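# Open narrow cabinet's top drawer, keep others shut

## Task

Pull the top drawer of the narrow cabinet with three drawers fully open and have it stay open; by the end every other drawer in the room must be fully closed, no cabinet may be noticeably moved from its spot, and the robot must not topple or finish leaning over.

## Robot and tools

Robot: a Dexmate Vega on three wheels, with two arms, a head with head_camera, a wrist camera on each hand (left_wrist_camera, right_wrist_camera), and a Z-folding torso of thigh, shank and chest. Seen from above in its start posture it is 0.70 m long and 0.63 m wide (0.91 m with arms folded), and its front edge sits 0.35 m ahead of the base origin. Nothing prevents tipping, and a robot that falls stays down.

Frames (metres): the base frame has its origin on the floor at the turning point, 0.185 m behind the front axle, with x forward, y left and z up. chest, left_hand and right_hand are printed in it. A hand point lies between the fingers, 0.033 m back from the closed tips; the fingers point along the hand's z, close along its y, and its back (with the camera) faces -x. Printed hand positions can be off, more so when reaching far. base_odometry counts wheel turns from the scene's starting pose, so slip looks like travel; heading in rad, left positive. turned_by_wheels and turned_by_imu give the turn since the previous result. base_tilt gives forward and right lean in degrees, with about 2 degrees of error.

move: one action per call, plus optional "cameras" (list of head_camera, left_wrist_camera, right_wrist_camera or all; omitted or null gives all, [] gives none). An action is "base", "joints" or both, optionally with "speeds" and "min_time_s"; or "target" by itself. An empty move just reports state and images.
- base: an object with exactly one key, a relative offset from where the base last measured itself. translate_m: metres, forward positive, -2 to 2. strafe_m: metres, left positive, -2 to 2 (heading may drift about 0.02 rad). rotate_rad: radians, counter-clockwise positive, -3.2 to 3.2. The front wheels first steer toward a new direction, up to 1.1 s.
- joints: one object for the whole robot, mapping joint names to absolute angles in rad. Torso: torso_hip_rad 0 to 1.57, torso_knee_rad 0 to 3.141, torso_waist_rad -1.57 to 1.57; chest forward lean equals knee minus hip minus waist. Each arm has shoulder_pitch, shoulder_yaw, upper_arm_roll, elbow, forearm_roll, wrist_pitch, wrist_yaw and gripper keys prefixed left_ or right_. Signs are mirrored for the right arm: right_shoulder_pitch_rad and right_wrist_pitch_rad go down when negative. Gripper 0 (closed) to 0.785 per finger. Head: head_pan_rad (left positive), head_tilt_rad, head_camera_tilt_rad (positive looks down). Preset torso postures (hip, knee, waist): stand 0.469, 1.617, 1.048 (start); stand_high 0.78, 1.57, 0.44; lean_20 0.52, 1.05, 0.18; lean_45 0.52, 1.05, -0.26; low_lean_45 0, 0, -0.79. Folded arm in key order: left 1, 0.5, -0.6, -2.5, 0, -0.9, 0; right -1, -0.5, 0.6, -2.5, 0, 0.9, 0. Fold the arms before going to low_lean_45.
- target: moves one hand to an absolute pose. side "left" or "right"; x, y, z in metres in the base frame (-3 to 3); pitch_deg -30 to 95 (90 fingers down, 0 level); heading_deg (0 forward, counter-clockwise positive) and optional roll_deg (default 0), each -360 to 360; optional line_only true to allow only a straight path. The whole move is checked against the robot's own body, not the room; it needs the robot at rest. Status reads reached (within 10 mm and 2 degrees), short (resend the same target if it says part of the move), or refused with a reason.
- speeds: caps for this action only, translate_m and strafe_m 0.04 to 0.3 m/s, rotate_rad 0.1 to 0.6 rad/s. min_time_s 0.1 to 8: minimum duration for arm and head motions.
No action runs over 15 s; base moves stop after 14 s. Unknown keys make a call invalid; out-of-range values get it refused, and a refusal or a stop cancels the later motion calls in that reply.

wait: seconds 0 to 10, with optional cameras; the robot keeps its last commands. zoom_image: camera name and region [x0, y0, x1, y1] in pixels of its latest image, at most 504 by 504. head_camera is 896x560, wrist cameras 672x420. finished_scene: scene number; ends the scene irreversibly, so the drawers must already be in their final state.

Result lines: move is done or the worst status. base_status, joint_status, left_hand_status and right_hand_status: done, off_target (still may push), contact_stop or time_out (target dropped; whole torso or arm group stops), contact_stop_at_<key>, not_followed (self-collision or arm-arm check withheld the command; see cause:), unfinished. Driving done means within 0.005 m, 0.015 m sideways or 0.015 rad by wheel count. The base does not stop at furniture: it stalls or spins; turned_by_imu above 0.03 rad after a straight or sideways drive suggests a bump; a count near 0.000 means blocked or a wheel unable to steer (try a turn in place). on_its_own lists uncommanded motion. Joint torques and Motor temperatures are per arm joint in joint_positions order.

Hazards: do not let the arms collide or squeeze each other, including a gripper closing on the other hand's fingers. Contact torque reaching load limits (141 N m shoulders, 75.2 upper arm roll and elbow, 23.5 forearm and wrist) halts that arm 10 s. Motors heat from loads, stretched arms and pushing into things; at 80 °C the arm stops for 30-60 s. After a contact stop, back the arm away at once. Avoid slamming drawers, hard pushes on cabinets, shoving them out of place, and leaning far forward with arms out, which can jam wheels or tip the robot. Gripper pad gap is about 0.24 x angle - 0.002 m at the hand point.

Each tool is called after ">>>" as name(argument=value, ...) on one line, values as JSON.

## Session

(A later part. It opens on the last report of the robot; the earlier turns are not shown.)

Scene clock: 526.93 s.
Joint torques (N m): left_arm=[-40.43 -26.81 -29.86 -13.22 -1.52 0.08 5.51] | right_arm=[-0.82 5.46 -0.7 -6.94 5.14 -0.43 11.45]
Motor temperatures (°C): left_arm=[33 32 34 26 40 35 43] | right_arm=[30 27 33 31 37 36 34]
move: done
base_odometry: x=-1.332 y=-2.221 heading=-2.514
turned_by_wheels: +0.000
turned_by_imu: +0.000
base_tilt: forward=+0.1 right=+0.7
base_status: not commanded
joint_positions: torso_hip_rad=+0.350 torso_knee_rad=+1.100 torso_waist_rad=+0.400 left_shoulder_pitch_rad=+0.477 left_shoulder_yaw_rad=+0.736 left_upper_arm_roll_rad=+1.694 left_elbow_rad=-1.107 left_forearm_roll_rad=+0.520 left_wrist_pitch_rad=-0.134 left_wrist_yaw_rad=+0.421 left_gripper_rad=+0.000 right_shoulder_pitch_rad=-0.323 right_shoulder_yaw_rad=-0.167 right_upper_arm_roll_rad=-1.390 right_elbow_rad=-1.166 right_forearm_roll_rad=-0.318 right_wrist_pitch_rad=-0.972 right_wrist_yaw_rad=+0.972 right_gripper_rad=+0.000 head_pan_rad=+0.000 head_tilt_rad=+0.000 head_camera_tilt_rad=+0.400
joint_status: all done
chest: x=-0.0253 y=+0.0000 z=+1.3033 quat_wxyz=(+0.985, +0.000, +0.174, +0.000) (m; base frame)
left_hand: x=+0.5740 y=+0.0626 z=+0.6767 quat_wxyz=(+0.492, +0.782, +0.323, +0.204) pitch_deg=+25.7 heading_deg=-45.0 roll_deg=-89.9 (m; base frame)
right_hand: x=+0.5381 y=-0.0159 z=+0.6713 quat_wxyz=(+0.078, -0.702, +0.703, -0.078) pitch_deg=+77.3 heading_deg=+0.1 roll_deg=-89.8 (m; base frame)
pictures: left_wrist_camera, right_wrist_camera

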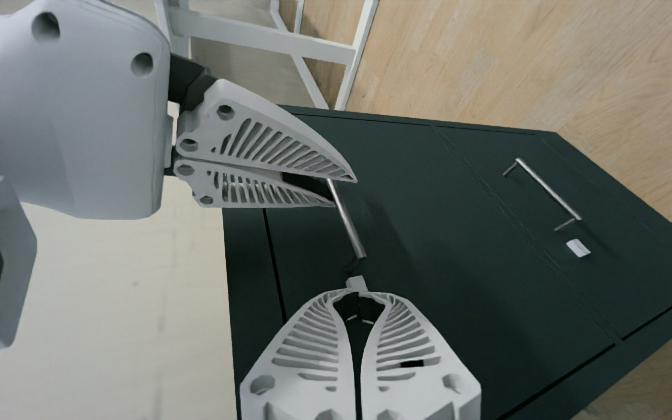

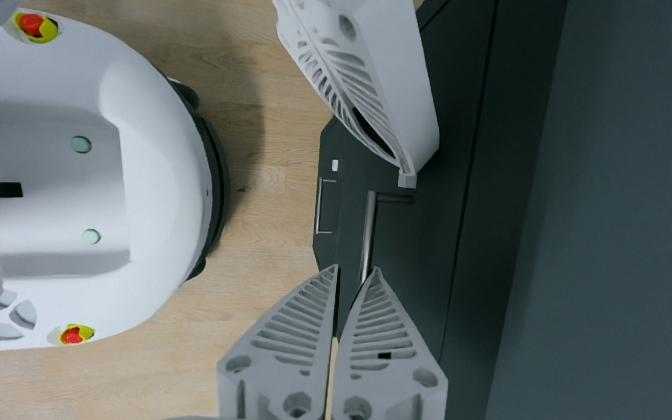

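>>> move(joints={"left_shoulder_pitch_rad": 0.471, "left_shoulder_yaw_rad": 0.763, "left_upper_arm_roll_rad": 1.695, "left_elbow_rad": -1.064, "left_forearm_roll_rad": 0.525, "left_wrist_pitch_rad": -0.197, "left_wrist_yaw_rad": 0.462}, min_time_s=1, cameras=[])

>>> move(joints={"left_shoulder_pitch_rad": 0.468, "left_shoulder_yaw_rad": 0.773, "left_upper_arm_roll_rad": 1.699, "left_elbow_rad": -1.019, "left_forearm_roll_rad": 0.53, "left_wrist_pitch_rad": -0.245, "left_wrist_yaw_rad": 0.493}, min_time_s=1, cameras=[])

>>> move(joints={"left_shoulder_pitch_rad": 0.493, "left_shoulder_yaw_rad": 0.864, "left_upper_arm_roll_rad": 1.709, "left_elbow_rad": -1.128, "left_forearm_roll_rad": 0.547, "left_wrist_pitch_rad": -0.206, "left_wrist_yaw_rad": 0.518}, min_time_s=1, cameras=[])

>>> move(joints={"left_shoulder_pitch_rad": 0.545, "left_shoulder_yaw_rad": 1.068, "left_upper_arm_roll_rad": 1.738, "left_elbow_rad": -1.327, "left_forearm_roll_rad": 0.593, "left_wrist_pitch_rad": -0.157, "left_wrist_yaw_rad": 0.593}, min_time_s=1.5, cameras=["left_wrist_camera", "right_wrist_camera"])

Scene clock: 530.17 s.
Joint torques (N m): left_arm=[-37 1.54 -13.23 -1.42 -2.04 1.8 3.15] | right_arm=[-1.29 3.51 -0.36 -5.07 5.12 -0.5 10.19]
Motor temperatures (°C): left_arm=[33 32 34 26 40 35 43] | right_arm=[30 27 33 31 37 36 35]
move: done
base_odometry: x=-1.332 y=-2.221 heading=-2.514
turned_by_wheels: +0.000
turned_by_imu: -0.001
base_tilt: forward=+0.1 right=+0.7
base_status: not commanded
joint_positions: torso_hip_rad=+0.350 torso_knee_rad=+1.100 torso_waist_rad=+0.400 left_shoulder_pitch_rad=+0.472 left_shoulder_yaw_rad=+0.761 left_upper_arm_roll_rad=+1.695 left_elbow_rad=-1.066 left_forearm_roll_rad=+0.525 left_wrist_pitch_rad=-0.194 left_wrist_yaw_rad=+0.459 left_gripper_rad=+0.000 right_shoulder_pitch_rad=-0.324 right_shoulder_yaw_rad=-0.169 right_upper_arm_roll_rad=-1.390 right_elbow_rad=-1.170 right_forearm_roll_rad=-0.319 right_wrist_pitch_rad=-0.975 right_wrist_yaw_rad=+0.973 right_gripper_rad=+0.000 head_pan_rad=+0.000 head_tilt_rad=+0.000 head_camera_tilt_rad=+0.400
joint_status: all done
chest: x=-0.0252 y=+0.0000 z=+1.3033 quat_wxyz=(+0.985, +0.000, +0.174, +0.000) (m; base frame)
left_hand: x=+0.5752 y=+0.0862 z=+0.6793 quat_wxyz=(+0.494, +0.781, +0.323, +0.204) pitch_deg=+25.3 heading_deg=-45.1 roll_deg=+90.0 (m; base frame)
right_hand: x=+0.5377 y=-0.0162 z=+0.6712 quat_wxyz=(+0.078, -0.702, +0.703, -0.078) pitch_deg=+77.3 heading_deg=+0.0 roll_deg=-89.9 (m; base frame)
pictures: none
No camera images: "cameras" was empty.

Scene clock: 531.73 s.
Joint torques (N m): left_arm=[-32.57 11.43 -10.79 4.22 -2.5 2.86 1.72] | right_arm=[-1.84 4.34 -0.05 -4.9 4.64 -0.78 8.93]
Motor temperatures (°C): left_arm=[33 32 34 26 40 35 43] | right_arm=[30 27 33 31 37 36 35]
move: done
base_odometry: x=-1.332 y=-2.221 heading=-2.515
turned_by_wheels: +0.000
turned_by_imu: +0.000
base_tilt: forward=+0.1 right=+0.7
base_status: not commanded
joint_positions: torso_hip_rad=+0.350 torso_knee_rad=+1.100 torso_waist_rad=+0.400 left_shoulder_pitch_rad=+0.469 left_shoulder_yaw_rad=+0.772 left_upper_arm_roll_rad=+1.699 left_elbow_rad=-1.023 left_forearm_roll_rad=+0.530 left_wrist_pitch_rad=-0.242 left_wrist_yaw_rad=+0.490 left_gripper_rad=+0.000 right_shoulder_pitch_rad=-0.324 right_shoulder_yaw_rad=-0.169 right_upper_arm_roll_rad=-1.390 right_elbow_rad=-1.170 right_forearm_roll_rad=-0.319 right_wrist_pitch_rad=-0.975 right_wrist_yaw_rad=+0.973 right_gripper_rad=+0.000 head_pan_rad=+0.000 head_tilt_rad=+0.000 head_camera_tilt_rad=+0.400
joint_status: all done
chest: x=-0.0252 y=+0.0000 z=+1.3033 quat_wxyz=(+0.985, +0.000, +0.174, +0.000) (m; base frame)
left_hand: x=+0.5755 y=+0.1036 z=+0.6799 quat_wxyz=(+0.496, +0.780, +0.323, +0.204) pitch_deg=+25.2 heading_deg=-45.2 roll_deg=+89.9 (m; base frame)
right_hand: x=+0.5376 y=-0.0161 z=+0.6712 quat_wxyz=(+0.078, -0.702, +0.703, -0.078) pitch_deg=+77.4 heading_deg=+0.0 roll_deg=-89.9 (m; base frame)
pictures: none
No camera images: "cameras" was empty.

Scene clock: 533.63 s.
Joint torques (N m): left_arm=[-13.87 9.55 -6.25 -2.05 -0.19 0.51 1.34] | right_arm=[1.92 4.53 -0.07 -3.2 2.45 -0.19 5.15]
Motor temperatures (°C): left_arm=[33 32 34 26 40 35 43] | right_arm=[30 27 33 31 37 36 35]
move: done
base_odometry: x=-1.332 y=-2.221 heading=-2.515
turned_by_wheels: +0.000
turned_by_imu: +0.000
base_tilt: forward=+0.1 right=+0.7
base_status: not commanded
joint_positions: torso_hip_rad=+0.350 torso_knee_rad=+1.100 torso_waist_rad=+0.400 left_shoulder_pitch_rad=+0.492 left_shoulder_yaw_rad=+0.861 left_upper_arm_roll_rad=+1.708 left_elbow_rad=-1.124 left_forearm_roll_rad=+0.546 left_wrist_pitch_rad=-0.207 left_wrist_yaw_rad=+0.517 left_gripper_rad=+0.000 right_shoulder_pitch_rad=-0.324 right_shoulder_yaw_rad=-0.169 right_upper_arm_roll_rad=-1.390 right_elbow_rad=-1.170 right_forearm_roll_rad=-0.318 right_wrist_pitch_rad=-0.975 right_wrist_yaw_rad=+0.974 right_gripper_rad=+0.000 head_pan_rad=+0.000 head_tilt_rad=+0.000 head_camera_tilt_rad=+0.400
joint_status: all done
chest: x=-0.0252 y=+0.0000 z=+1.3033 quat_wxyz=(+0.985, +0.000, +0.174, +0.000) (m; base frame)
left_hand: x=+0.5520 y=+0.1226 z=+0.6800 quat_wxyz=(+0.496, +0.779, +0.323, +0.206) pitch_deg=+25.0 heading_deg=-45.0 roll_deg=-90.0 (m; base frame)
right_hand: x=+0.5370 y=-0.0160 z=+0.6711 quat_wxyz=(+0.078, -0.702, +0.703, -0.077) pitch_deg=+77.4 heading_deg=+0.1 roll_deg=-89.8 (m; base frame)
pictures: none
No camera images: "cameras" was empty.

Scene clock: 536.10 s.
Joint torques (N m): left_arm=[-11.88 8.25 -5.73 -2.26 -0.44 -0.29 1.32] | right_arm=[1.48 5.02 0.14 -4 2.68 -0.41 5.08]
Motor temperatures (°C): left_arm=[33 32 34 26 40 35 43] | right_arm=[30 27 33 31 37 36 35]
move: done
base_odometry: x=-1.332 y=-2.221 heading=-2.515
turned_by_wheels: +0.000
turned_by_imu: +0.000
base_tilt: forward=+0.1 right=+0.7
base_status: not commanded
joint_positions: torso_hip_rad=+0.350 torso_knee_rad=+1.100 torso_waist_rad=+0.400 left_shoulder_pitch_rad=+0.544 left_shoulder_yaw_rad=+1.064 left_upper_arm_roll_rad=+1.737 left_elbow_rad=-1.323 left_forearm_roll_rad=+0.592 left_wrist_pitch_rad=-0.158 left_wrist_yaw_rad=+0.591 left_gripper_rad=+0.000 right_shoulder_pitch_rad=-0.324 right_shoulder_yaw_rad=-0.169 right_upper_arm_roll_rad=-1.390 right_elbow_rad=-1.170 right_forearm_roll_rad=-0.318 right_wrist_pitch_rad=-0.975 right_wrist_yaw_rad=+0.974 right_gripper_rad=+0.000 head_pan_rad=+0.000 head_tilt_rad=+0.000 head_camera_tilt_rad=+0.400
joint_status: all done
chest: x=-0.0252 y=+0.0000 z=+1.3033 quat_wxyz=(+0.985, +0.000, +0.174, +0.000) (m; base frame)
left_hand: x=+0.4918 y=+0.1691 z=+0.6852 quat_wxyz=(+0.497, +0.779, +0.323, +0.206) pitch_deg=+25.0 heading_deg=-45.0 roll_deg=-90.0 (m; base frame)
right_hand: x=+0.5370 y=-0.0160 z=+0.6711 quat_wxyz=(+0.078, -0.702, +0.703, -0.077) pitch_deg=+77.4 heading_deg=+0.1 roll_deg=-89.8 (m; base frame)
pictures: left_wrist_camera, right_wrist_camera

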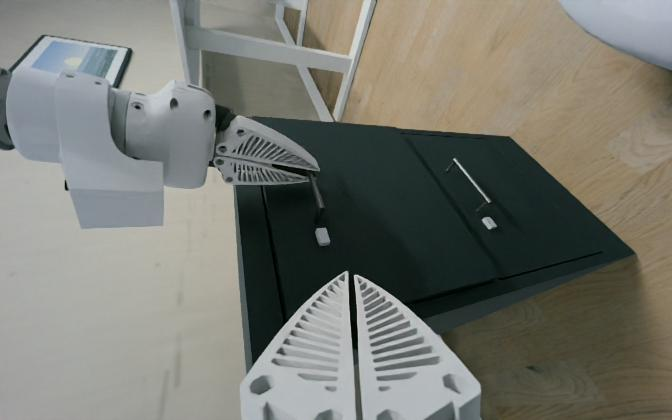

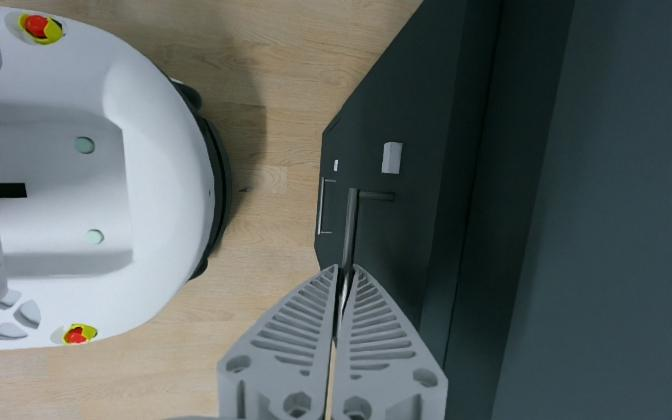

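>>> move(base={"translate_m": -0.05}, speeds={"translate_m": 0.04}, cameras=["head_camera", "left_wrist_camera", "right_wrist_camera"])

Scene clock: 538.33 s.
Joint torques (N m): left_arm=[-11.62 9.36 -5.98 -2.93 -0.24 -0.25 1.66] | right_arm=[7.34 3.06 1.72 -3.45 1.25 -0.15 3.13]
Motor temperatures (°C): left_arm=[33 32 34 26 40 35 42] | right_arm=[30 27 33 31 37 36 35]
move: done
base_odometry: x=-1.291 y=-2.192 heading=-2.515
turned_by_wheels: +0.000
turned_by_imu: +0.000
base_tilt: forward=+0.1 right=+0.7
base_status: done
joint_positions: torso_hip_rad=+0.350 torso_knee_rad=+1.100 torso_waist_rad=+0.400 left_shoulder_pitch_rad=+0.545 left_shoulder_yaw_rad=+1.068 left_upper_arm_roll_rad=+1.738 left_elbow_rad=-1.327 left_forearm_roll_rad=+0.593 left_wrist_pitch_rad=-0.157 left_wrist_yaw_rad=+0.593 left_gripper_rad=+0.000 right_shoulder_pitch_rad=-0.324 right_shoulder_yaw_rad=-0.169 right_upper_arm_roll_rad=-1.390 right_elbow_rad=-1.170 right_forearm_roll_rad=-0.318 right_wrist_pitch_rad=-0.975 right_wrist_yaw_rad=+0.974 right_gripper_rad=+0.000 head_pan_rad=+0.000 head_tilt_rad=+0.000 head_camera_tilt_rad=+0.400
joint_status: not commanded
chest: x=-0.0252 y=+0.0000 z=+1.3033 quat_wxyz=(+0.985, +0.000, +0.174, +0.000) (m; base frame)
left_hand: x=+0.4905 y=+0.1699 z=+0.6854 quat_wxyz=(+0.497, +0.779, +0.323, +0.206) pitch_deg=+25.0 heading_deg=-45.0 roll_deg=-90.0 (m; base frame)
right_hand: x=+0.5366 y=-0.0159 z=+0.6709 quat_wxyz=(+0.077, -0.702, +0.703, -0.077) pitch_deg=+77.5 heading_deg=+0.2 roll_deg=-89.7 (m; base frame)
pictures: head_camera, left_wrist_camera, right_wrist_camera

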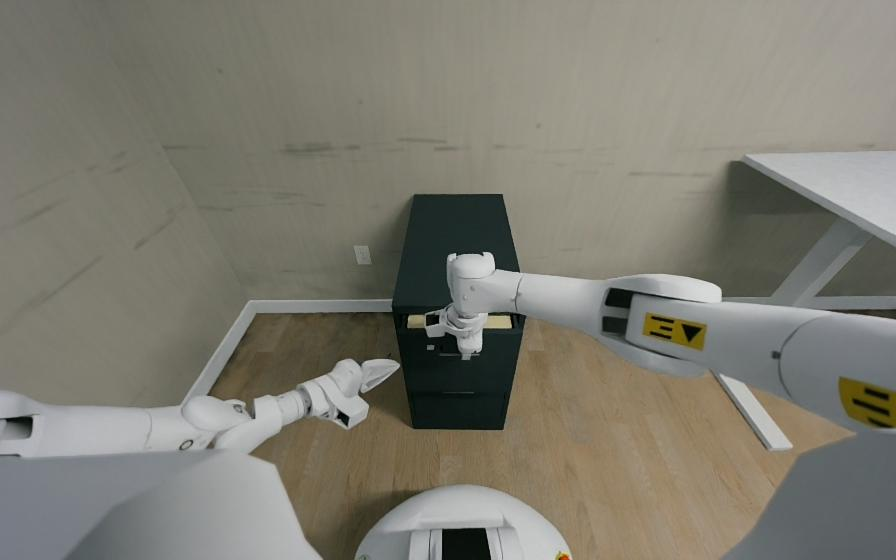

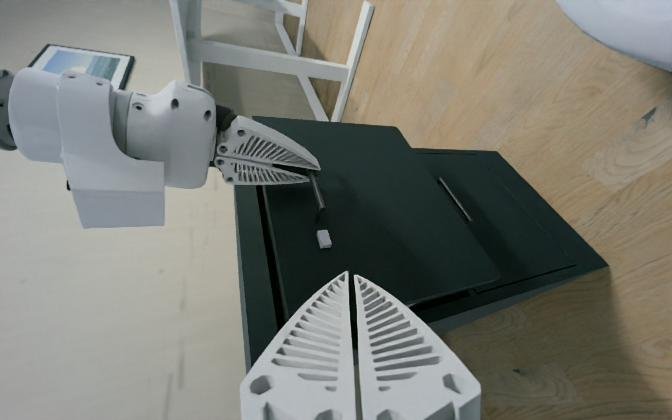

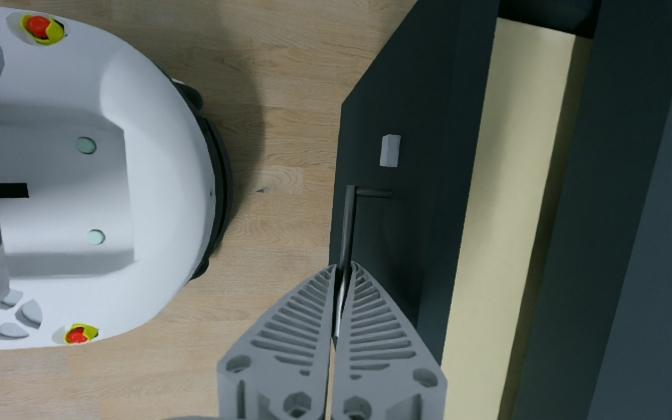

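>>> move(base={"translate_m": 0.065}, speeds={"translate_m": 0.04}, cameras=["head_camera", "left_wrist_camera", "right_wrist_camera"])

Scene clock: 540.83 s.
Joint torques (N m): left_arm=[-11.69 8.26 -5.89 -1.03 -0.4 0.12 1.43] | right_arm=[24.19 1.97 7.6 -2.53 -1.37 -0.72 -1.4]
Motor temperatures (°C): left_arm=[33 32 34 26 40 35 42] | right_arm=[30 27 33 31 37 36 35]
move: done
base_odometry: x=-1.344 y=-2.230 heading=-2.515
turned_by_wheels: +0.000
turned_by_imu: +0.000
base_tilt: forward=+0.1 right=+0.7
base_status: done
joint_positions: torso_hip_rad=+0.350 torso_knee_rad=+1.100 torso_waist_rad=+0.400 left_shoulder_pitch_rad=+0.545 left_shoulder_yaw_rad=+1.068 left_upper_arm_roll_rad=+1.738 left_elbow_rad=-1.327 left_forearm_roll_rad=+0.593 left_wrist_pitch_rad=-0.157 left_wrist_yaw_rad=+0.593 left_gripper_rad=+0.000 right_shoulder_pitch_rad=-0.325 right_shoulder_yaw_rad=-0.169 right_upper_arm_roll_rad=-1.391 right_elbow_rad=-1.170 right_forearm_roll_rad=-0.317 right_wrist_pitch_rad=-0.975 right_wrist_yaw_rad=+0.975 right_gripper_rad=+0.000 head_pan_rad=+0.000 head_tilt_rad=+0.000 head_camera_tilt_rad=+0.400
joint_status: not commanded
chest: x=-0.0252 y=+0.0000 z=+1.3033 quat_wxyz=(+0.985, +0.000, +0.174, +0.000) (m; base frame)
left_hand: x=+0.4904 y=+0.1699 z=+0.6853 quat_wxyz=(+0.497, +0.779, +0.323, +0.206) pitch_deg=+25.0 heading_deg=-45.0 roll_deg=-90.0 (m; base frame)
right_hand: x=+0.5354 y=-0.0157 z=+0.6702 quat_wxyz=(+0.076, -0.703, +0.703, -0.076) pitch_deg=+77.6 heading_deg=+0.2 roll_deg=-89.7 (m; base frame)
pictures: head_camera, left_wrist_camera, right_wrist_camera

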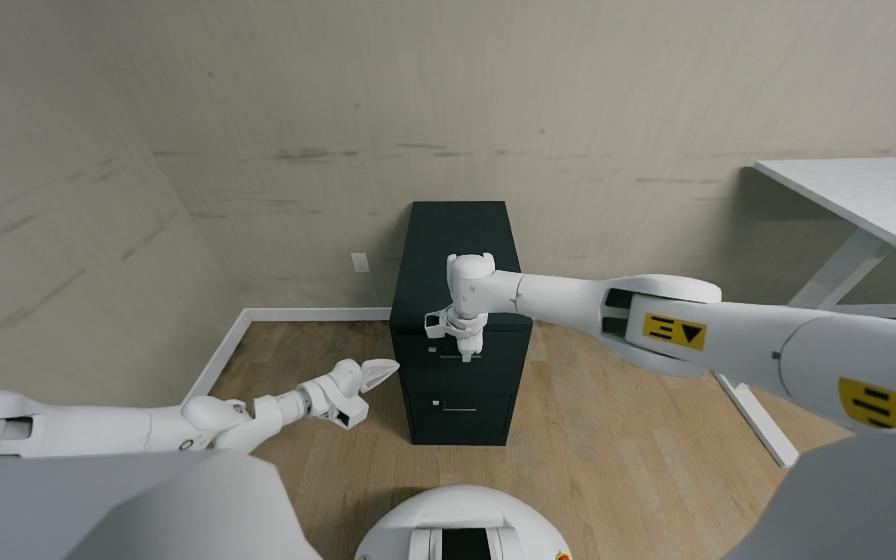

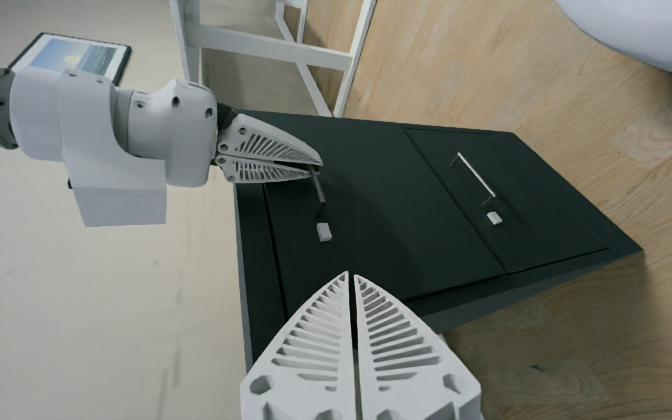

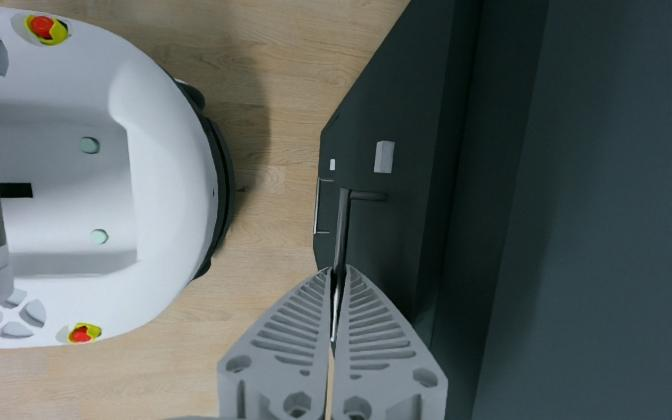

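>>> move(base={"translate_m": 0.015}, speeds={"translate_m": 0.04}, cameras=["left_wrist_camera", "right_wrist_camera"])

>>> move(base={"translate_m": 0.012}, speeds={"translate_m": 0.04}, cameras=["left_wrist_camera", "right_wrist_camera"])

Scene clock: 542.20 s.
Joint torques (N m): left_arm=[-12.03 9.64 -6.68 -1.67 -0.41 0.34 1.47] | right_arm=[25.24 1.25 7.33 -2.44 -2.64 -0.26 -4]
Motor temperatures (°C): left_arm=[33 32 34 26 40 35 42] | right_arm=[30 27 33 31 37 36 34]
move: done
base_odometry: x=-1.356 y=-2.239 heading=-2.515
turned_by_wheels: +0.000
turned_by_imu: +0.000
base_tilt: forward=+0.1 right=+0.7
base_status: done
joint_positions: torso_hip_rad=+0.350 torso_knee_rad=+1.100 torso_waist_rad=+0.400 left_shoulder_pitch_rad=+0.545 left_shoulder_yaw_rad=+1.068 left_upper_arm_roll_rad=+1.738 left_elbow_rad=-1.327 left_forearm_roll_rad=+0.593 left_wrist_pitch_rad=-0.157 left_wrist_yaw_rad=+0.593 left_gripper_rad=+0.000 right_shoulder_pitch_rad=-0.325 right_shoulder_yaw_rad=-0.169 right_upper_arm_roll_rad=-1.391 right_elbow_rad=-1.170 right_forearm_roll_rad=-0.316 right_wrist_pitch_rad=-0.975 right_wrist_yaw_rad=+0.976 right_gripper_rad=+0.000 head_pan_rad=+0.000 head_tilt_rad=+0.000 head_camera_tilt_rad=+0.400
joint_status: not commanded
chest: x=-0.0253 y=+0.0000 z=+1.3033 quat_wxyz=(+0.985, +0.000, +0.174, +0.000) (m; base frame)
left_hand: x=+0.4904 y=+0.1699 z=+0.6854 quat_wxyz=(+0.497, +0.779, +0.323, +0.206) pitch_deg=+25.0 heading_deg=-45.0 roll_deg=-90.0 (m; base frame)
right_hand: x=+0.5351 y=-0.0156 z=+0.6702 quat_wxyz=(+0.076, -0.703, +0.703, -0.075) pitch_deg=+77.7 heading_deg=+0.3 roll_deg=-89.6 (m; base frame)
pictures: left_wrist_camera, right_wrist_camera

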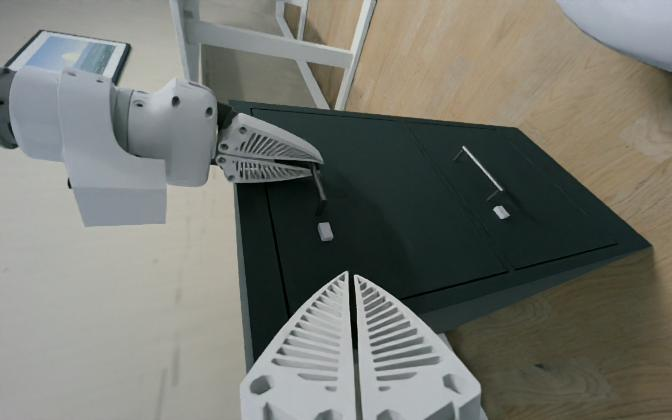

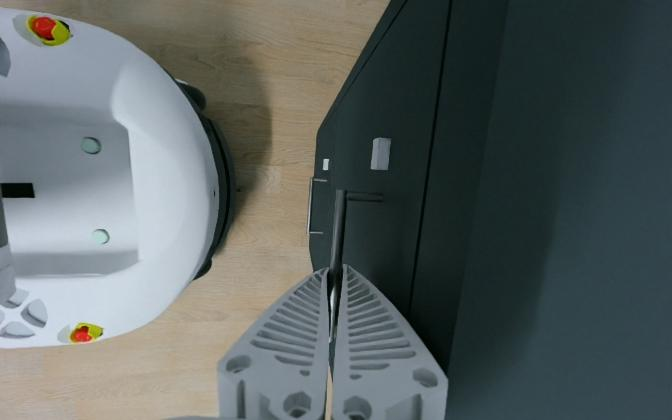

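Scene clock: 543.13 s.
Joint torques (N m): left_arm=[-13.6 10.03 -6.8 -2.68 -0.18 -0.22 1.25] | right_arm=[43.8 -4.01 13.71 3.01 -11.74 2.96 -23.28]
Motor temperatures (°C): left_arm=[33 32 34 26 40 35 42] | right_arm=[30 27 33 31 38 36 35]
move: done
base_odometry: x=-1.365 y=-2.246 heading=-2.516
turned_by_wheels: -0.001
turned_by_imu: -0.001
base_tilt: forward=+0.0 right=+0.7
base_status: done
joint_positions: torso_hip_rad=+0.350 torso_knee_rad=+1.100 torso_waist_rad=+0.400 left_shoulder_pitch_rad=+0.545 left_shoulder_yaw_rad=+1.068 left_upper_arm_roll_rad=+1.738 left_elbow_rad=-1.327 left_forearm_roll_rad=+0.593 left_wrist_pitch_rad=-0.157 left_wrist_yaw_rad=+0.593 left_gripper_rad=+0.000 right_shoulder_pitch_rad=-0.326 right_shoulder_yaw_rad=-0.169 right_upper_arm_roll_rad=-1.392 right_elbow_rad=-1.170 right_forearm_roll_rad=-0.313 right_wrist_pitch_rad=-0.976 right_wrist_yaw_rad=+0.980 right_gripper_rad=+0.000 head_pan_rad=+0.000 head_tilt_rad=+0.000 head_camera_tilt_rad=+0.400
joint_status: not commanded
chest: x=-0.0261 y=+0.0000 z=+1.3034 quat_wxyz=(+0.985, +0.000, +0.174, +0.000) (m; base frame)
left_hand: x=+0.4902 y=+0.1699 z=+0.6860 quat_wxyz=(+0.497, +0.779, +0.322, +0.206) pitch_deg=+24.9 heading_deg=-45.0 roll_deg=-89.9 (m; base frame)
right_hand: x=+0.5320 y=-0.0149 z=+0.6698 quat_wxyz=(+0.075, -0.703, +0.704, -0.073) pitch_deg=+78.0 heading_deg=+0.7 roll_deg=-89.2 (m; base frame)
pictures: left_wrist_camera, right_wrist_camera

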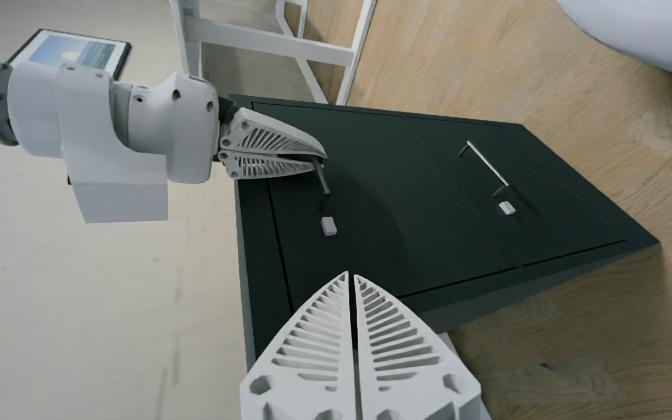

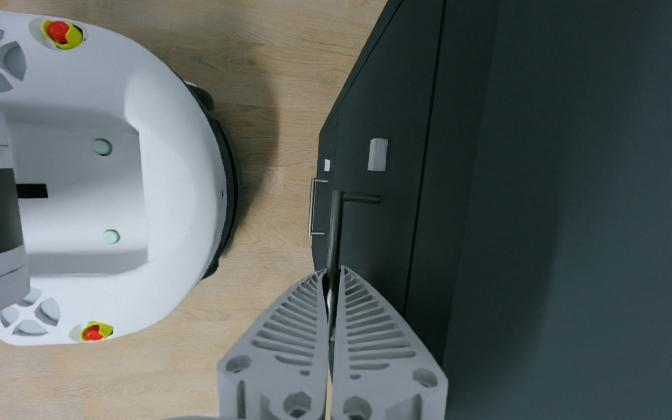

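>>> move(base={"translate_m": -0.012}, speeds={"translate_m": 0.04}, cameras=["right_wrist_camera"])

>>> move(joints={"right_gripper_rad": 0.12}, cameras=["right_wrist_camera", "head_camera"])

Scene clock: 545.57 s.
Joint torques (N m): left_arm=[-12.2 9.64 -6.98 -1.7 -0.29 0.07 1.4] | right_arm=[41.65 -0.65 13.95 -2.36 -2.35 0.2 -3.17]
Motor temperatures (°C): left_arm=[33 32 33 26 40 35 42] | right_arm=[30 27 33 31 38 36 36]
move: done
base_odometry: x=-1.356 y=-2.239 heading=-2.516
turned_by_wheels: +0.000
turned_by_imu: +0.000
base_tilt: forward=+0.1 right=+0.8
base_status: done
joint_positions: torso_hip_rad=+0.350 torso_knee_rad=+1.100 torso_waist_rad=+0.400 left_shoulder_pitch_rad=+0.545 left_shoulder_yaw_rad=+1.068 left_upper_arm_roll_rad=+1.738 left_elbow_rad=-1.327 left_forearm_roll_rad=+0.593 left_wrist_pitch_rad=-0.157 left_wrist_yaw_rad=+0.593 left_gripper_rad=+0.000 right_shoulder_pitch_rad=-0.326 right_shoulder_yaw_rad=-0.169 right_upper_arm_roll_rad=-1.392 right_elbow_rad=-1.170 right_forearm_roll_rad=-0.316 right_wrist_pitch_rad=-0.975 right_wrist_yaw_rad=+0.976 right_gripper_rad=+0.000 head_pan_rad=+0.000 head_tilt_rad=+0.000 head_camera_tilt_rad=+0.400
joint_status: not commanded
chest: x=-0.0252 y=+0.0000 z=+1.3033 quat_wxyz=(+0.985, +0.000, +0.174, +0.000) (m; base frame)
left_hand: x=+0.4904 y=+0.1699 z=+0.6853 quat_wxyz=(+0.497, +0.779, +0.323, +0.206) pitch_deg=+25.0 heading_deg=-45.0 roll_deg=-90.0 (m; base frame)
right_hand: x=+0.5347 y=-0.0157 z=+0.6697 quat_wxyz=(+0.076, -0.703, +0.703, -0.075) pitch_deg=+77.7 heading_deg=+0.2 roll_deg=-89.8 (m; base frame)
pictures: right_wrist_camera

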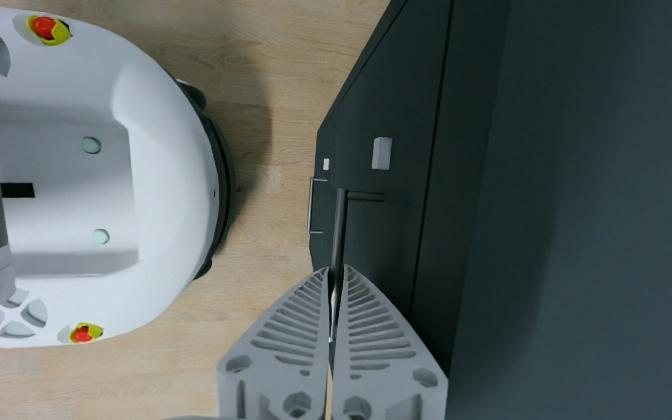

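Scene clock: 546.17 s.
Joint torques (N m): left_arm=[-11.67 8.99 -6.63 -0.97 -0.09 -0.13 1.44] | right_arm=[40.26 0.5 13.29 -1.66 -5.66 -0.14 -8.72]
Motor temperatures (°C): left_arm=[33 32 33 26 40 35 42] | right_arm=[30 27 33 31 38 36 36]
move: done
base_odometry: x=-1.356 y=-2.239 heading=-2.516
turned_by_wheels: +0.000
turned_by_imu: +0.000
base_tilt: forward=+0.1 right=+0.7
base_status: not commanded
joint_positions: torso_hip_rad=+0.350 torso_knee_rad=+1.100 torso_waist_rad=+0.400 left_shoulder_pitch_rad=+0.545 left_shoulder_yaw_rad=+1.068 left_upper_arm_roll_rad=+1.738 left_elbow_rad=-1.327 left_forearm_roll_rad=+0.593 left_wrist_pitch_rad=-0.157 left_wrist_yaw_rad=+0.593 left_gripper_rad=+0.000 right_shoulder_pitch_rad=-0.326 right_shoulder_yaw_rad=-0.169 right_upper_arm_roll_rad=-1.392 right_elbow_rad=-1.170 right_forearm_roll_rad=-0.315 right_wrist_pitch_rad=-0.975 right_wrist_yaw_rad=+0.977 right_gripper_rad=+0.120 head_pan_rad=+0.000 head_tilt_rad=+0.000 head_camera_tilt_rad=+0.400
joint_status: all done
chest: x=-0.0252 y=+0.0000 z=+1.3033 quat_wxyz=(+0.985, +0.000, +0.174, +0.000) (m; base frame)
left_hand: x=+0.4904 y=+0.1699 z=+0.6853 quat_wxyz=(+0.497, +0.779, +0.323, +0.206) pitch_deg=+25.0 heading_deg=-45.0 roll_deg=-90.0 (m; base frame)
right_hand: x=+0.5340 y=-0.0155 z=+0.6695 quat_wxyz=(+0.075, -0.703, +0.704, -0.075) pitch_deg=+77.8 heading_deg=+0.3 roll_deg=-89.6 (m; base frame)
pictures: head_camera, right_wrist_camera

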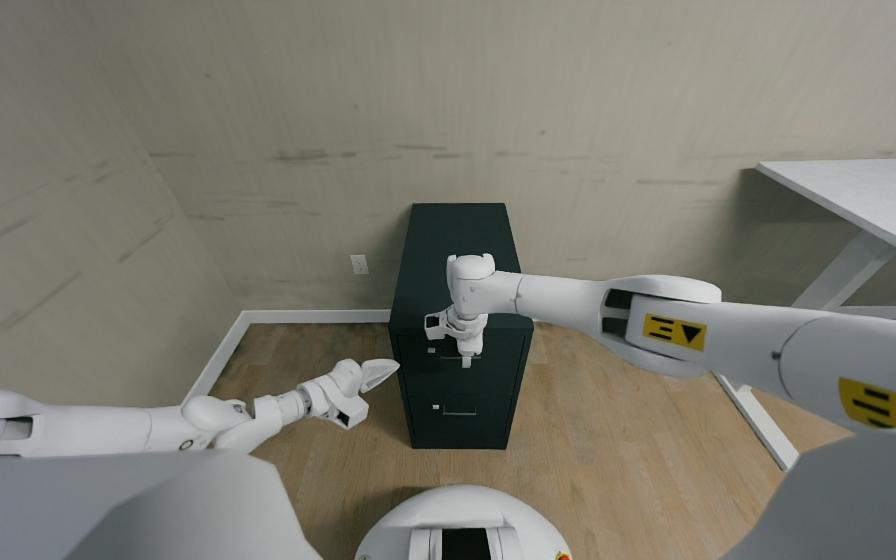

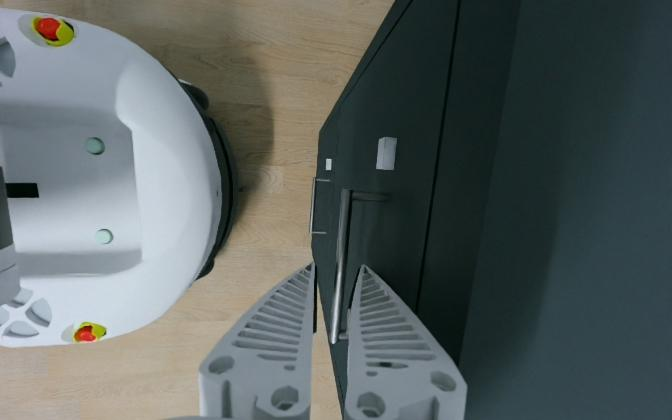

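>>> move(target={"side": "right", "x": 0.515, "y": -0.015, "z": 0.77, "pitch_deg": 78, "heading_deg": 0, "roll_deg": 90, "line_only": true}, cameras=["right_wrist_camera", "head_camera"])

>>> move(base={"translate_m": -0.4}, speeds={"translate_m": 0.12}, cameras=["head_camera"])

Scene clock: 549.27 s.
Joint torques (N m): left_arm=[-12.11 9.04 -6.85 -1.97 -0.25 0.1 1] | right_arm=[36.93 -0.74 6.48 -4.42 -1.31 -0.23 -0.14]
Motor temperatures (°C): left_arm=[33 32 33 26 40 35 42] | right_arm=[30 27 33 31 38 36 36]
move: done
base_odometry: x=-1.356 y=-2.239 heading=-2.516
turned_by_wheels: +0.000
turned_by_imu: +0.000
base_tilt: forward=+0.1 right=+0.8
base_status: not commanded
joint_positions: torso_hip_rad=+0.350 torso_knee_rad=+1.100 torso_waist_rad=+0.400 left_shoulder_pitch_rad=+0.545 left_shoulder_yaw_rad=+1.068 left_upper_arm_roll_rad=+1.738 left_elbow_rad=-1.327 left_forearm_roll_rad=+0.593 left_wrist_pitch_rad=-0.157 left_wrist_yaw_rad=+0.593 left_gripper_rad=+0.000 right_shoulder_pitch_rad=-0.173 right_shoulder_yaw_rad=-0.311 right_upper_arm_roll_rad=-1.453 right_elbow_rad=-1.568 right_forearm_roll_rad=-0.347 right_wrist_pitch_rad=-1.237 right_wrist_yaw_rad=+1.204 right_gripper_rad=+0.120 head_pan_rad=+0.000 head_tilt_rad=+0.000 head_camera_tilt_rad=+0.400
joint_status: not commanded
chest: x=-0.0252 y=+0.0000 z=+1.3033 quat_wxyz=(+0.985, +0.000, +0.174, +0.000) (m; base frame)
left_hand: x=+0.4904 y=+0.1699 z=+0.6853 quat_wxyz=(+0.497, +0.779, +0.323, +0.206) pitch_deg=+25.0 heading_deg=-45.0 roll_deg=-90.0 (m; base frame)
right_hand: x=+0.5151 y=-0.0149 z=+0.7688 quat_wxyz=(+0.074, -0.703, +0.703, -0.074) pitch_deg=+78.0 heading_deg=+0.0 roll_deg=-90.0 (m; base frame)
right_hand_status: reached (straight line, planned for 1.6 s): 1 mm and 0.0 deg off.
pictures: head_camera, right_wrist_camera

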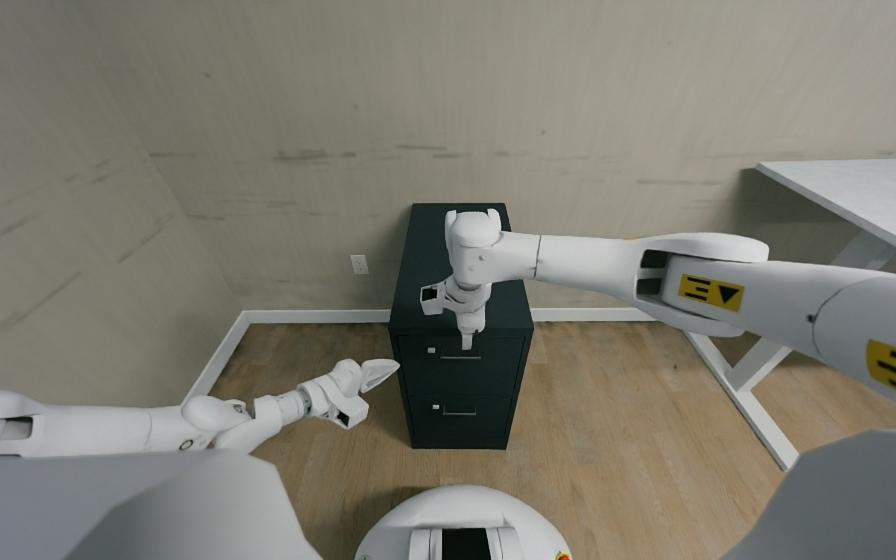

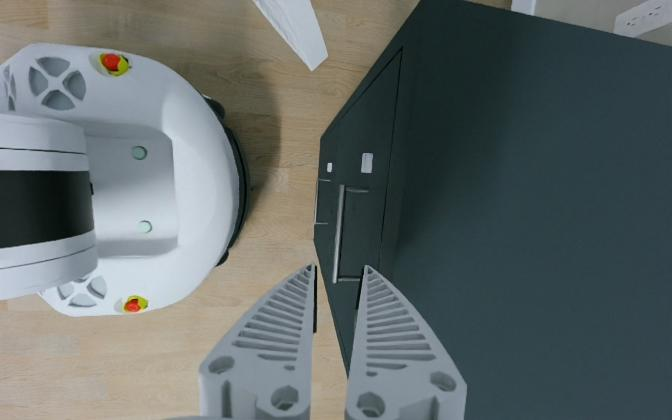

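Scene clock: 553.60 s.
Joint torques (N m): left_arm=[-13.03 8.56 -6.58 -0.57 -0.24 0.34 1.37] | right_arm=[36.71 -1.29 6.66 -3.19 -1.24 -0.38 -0.16]
Motor temperatures (°C): left_arm=[33 32 33 26 40 35 42] | right_arm=[31 27 33 31 38 36 35]
move: done
base_odometry: x=-1.032 y=-2.004 heading=-2.517
turned_by_wheels: -0.001
turned_by_imu: -0.001
base_tilt: forward=+0.0 right=+0.7
base_status: done
joint_positions: torso_hip_rad=+0.350 torso_knee_rad=+1.100 torso_waist_rad=+0.400 left_shoulder_pitch_rad=+0.545 left_shoulder_yaw_rad=+1.068 left_upper_arm_roll_rad=+1.738 left_elbow_rad=-1.327 left_forearm_roll_rad=+0.593 left_wrist_pitch_rad=-0.157 left_wrist_yaw_rad=+0.593 left_gripper_rad=+0.000 right_shoulder_pitch_rad=-0.172 right_shoulder_yaw_rad=-0.312 right_upper_arm_roll_rad=-1.454 right_elbow_rad=-1.572 right_forearm_roll_rad=-0.348 right_wrist_pitch_rad=-1.239 right_wrist_yaw_rad=+1.206 right_gripper_rad=+0.120 head_pan_rad=+0.000 head_tilt_rad=+0.000 head_camera_tilt_rad=+0.400
joint_status: not commanded
chest: x=-0.0253 y=+0.0000 z=+1.3033 quat_wxyz=(+0.985, +0.000, +0.174, +0.000) (m; base frame)
left_hand: x=+0.4904 y=+0.1699 z=+0.6854 quat_wxyz=(+0.497, +0.779, +0.323, +0.206) pitch_deg=+25.0 heading_deg=-45.0 roll_deg=-90.0 (m; base frame)
right_hand: x=+0.5148 y=-0.0149 z=+0.7699 quat_wxyz=(+0.074, -0.703, +0.703, -0.074) pitch_deg=+78.0 heading_deg=+0.0 roll_deg=-89.9 (m; base frame)
pictures: head_camera

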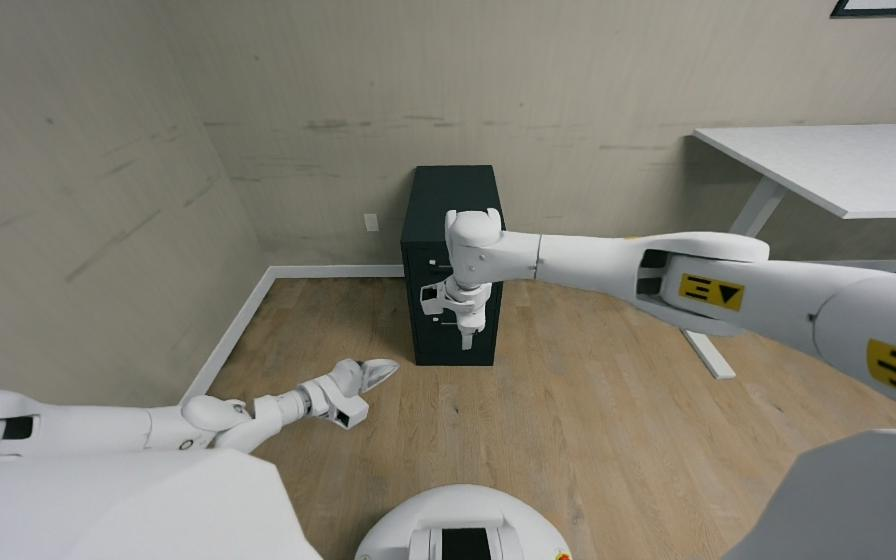

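>>> finished_scene(scene=1)

The scene is finished: the task was done.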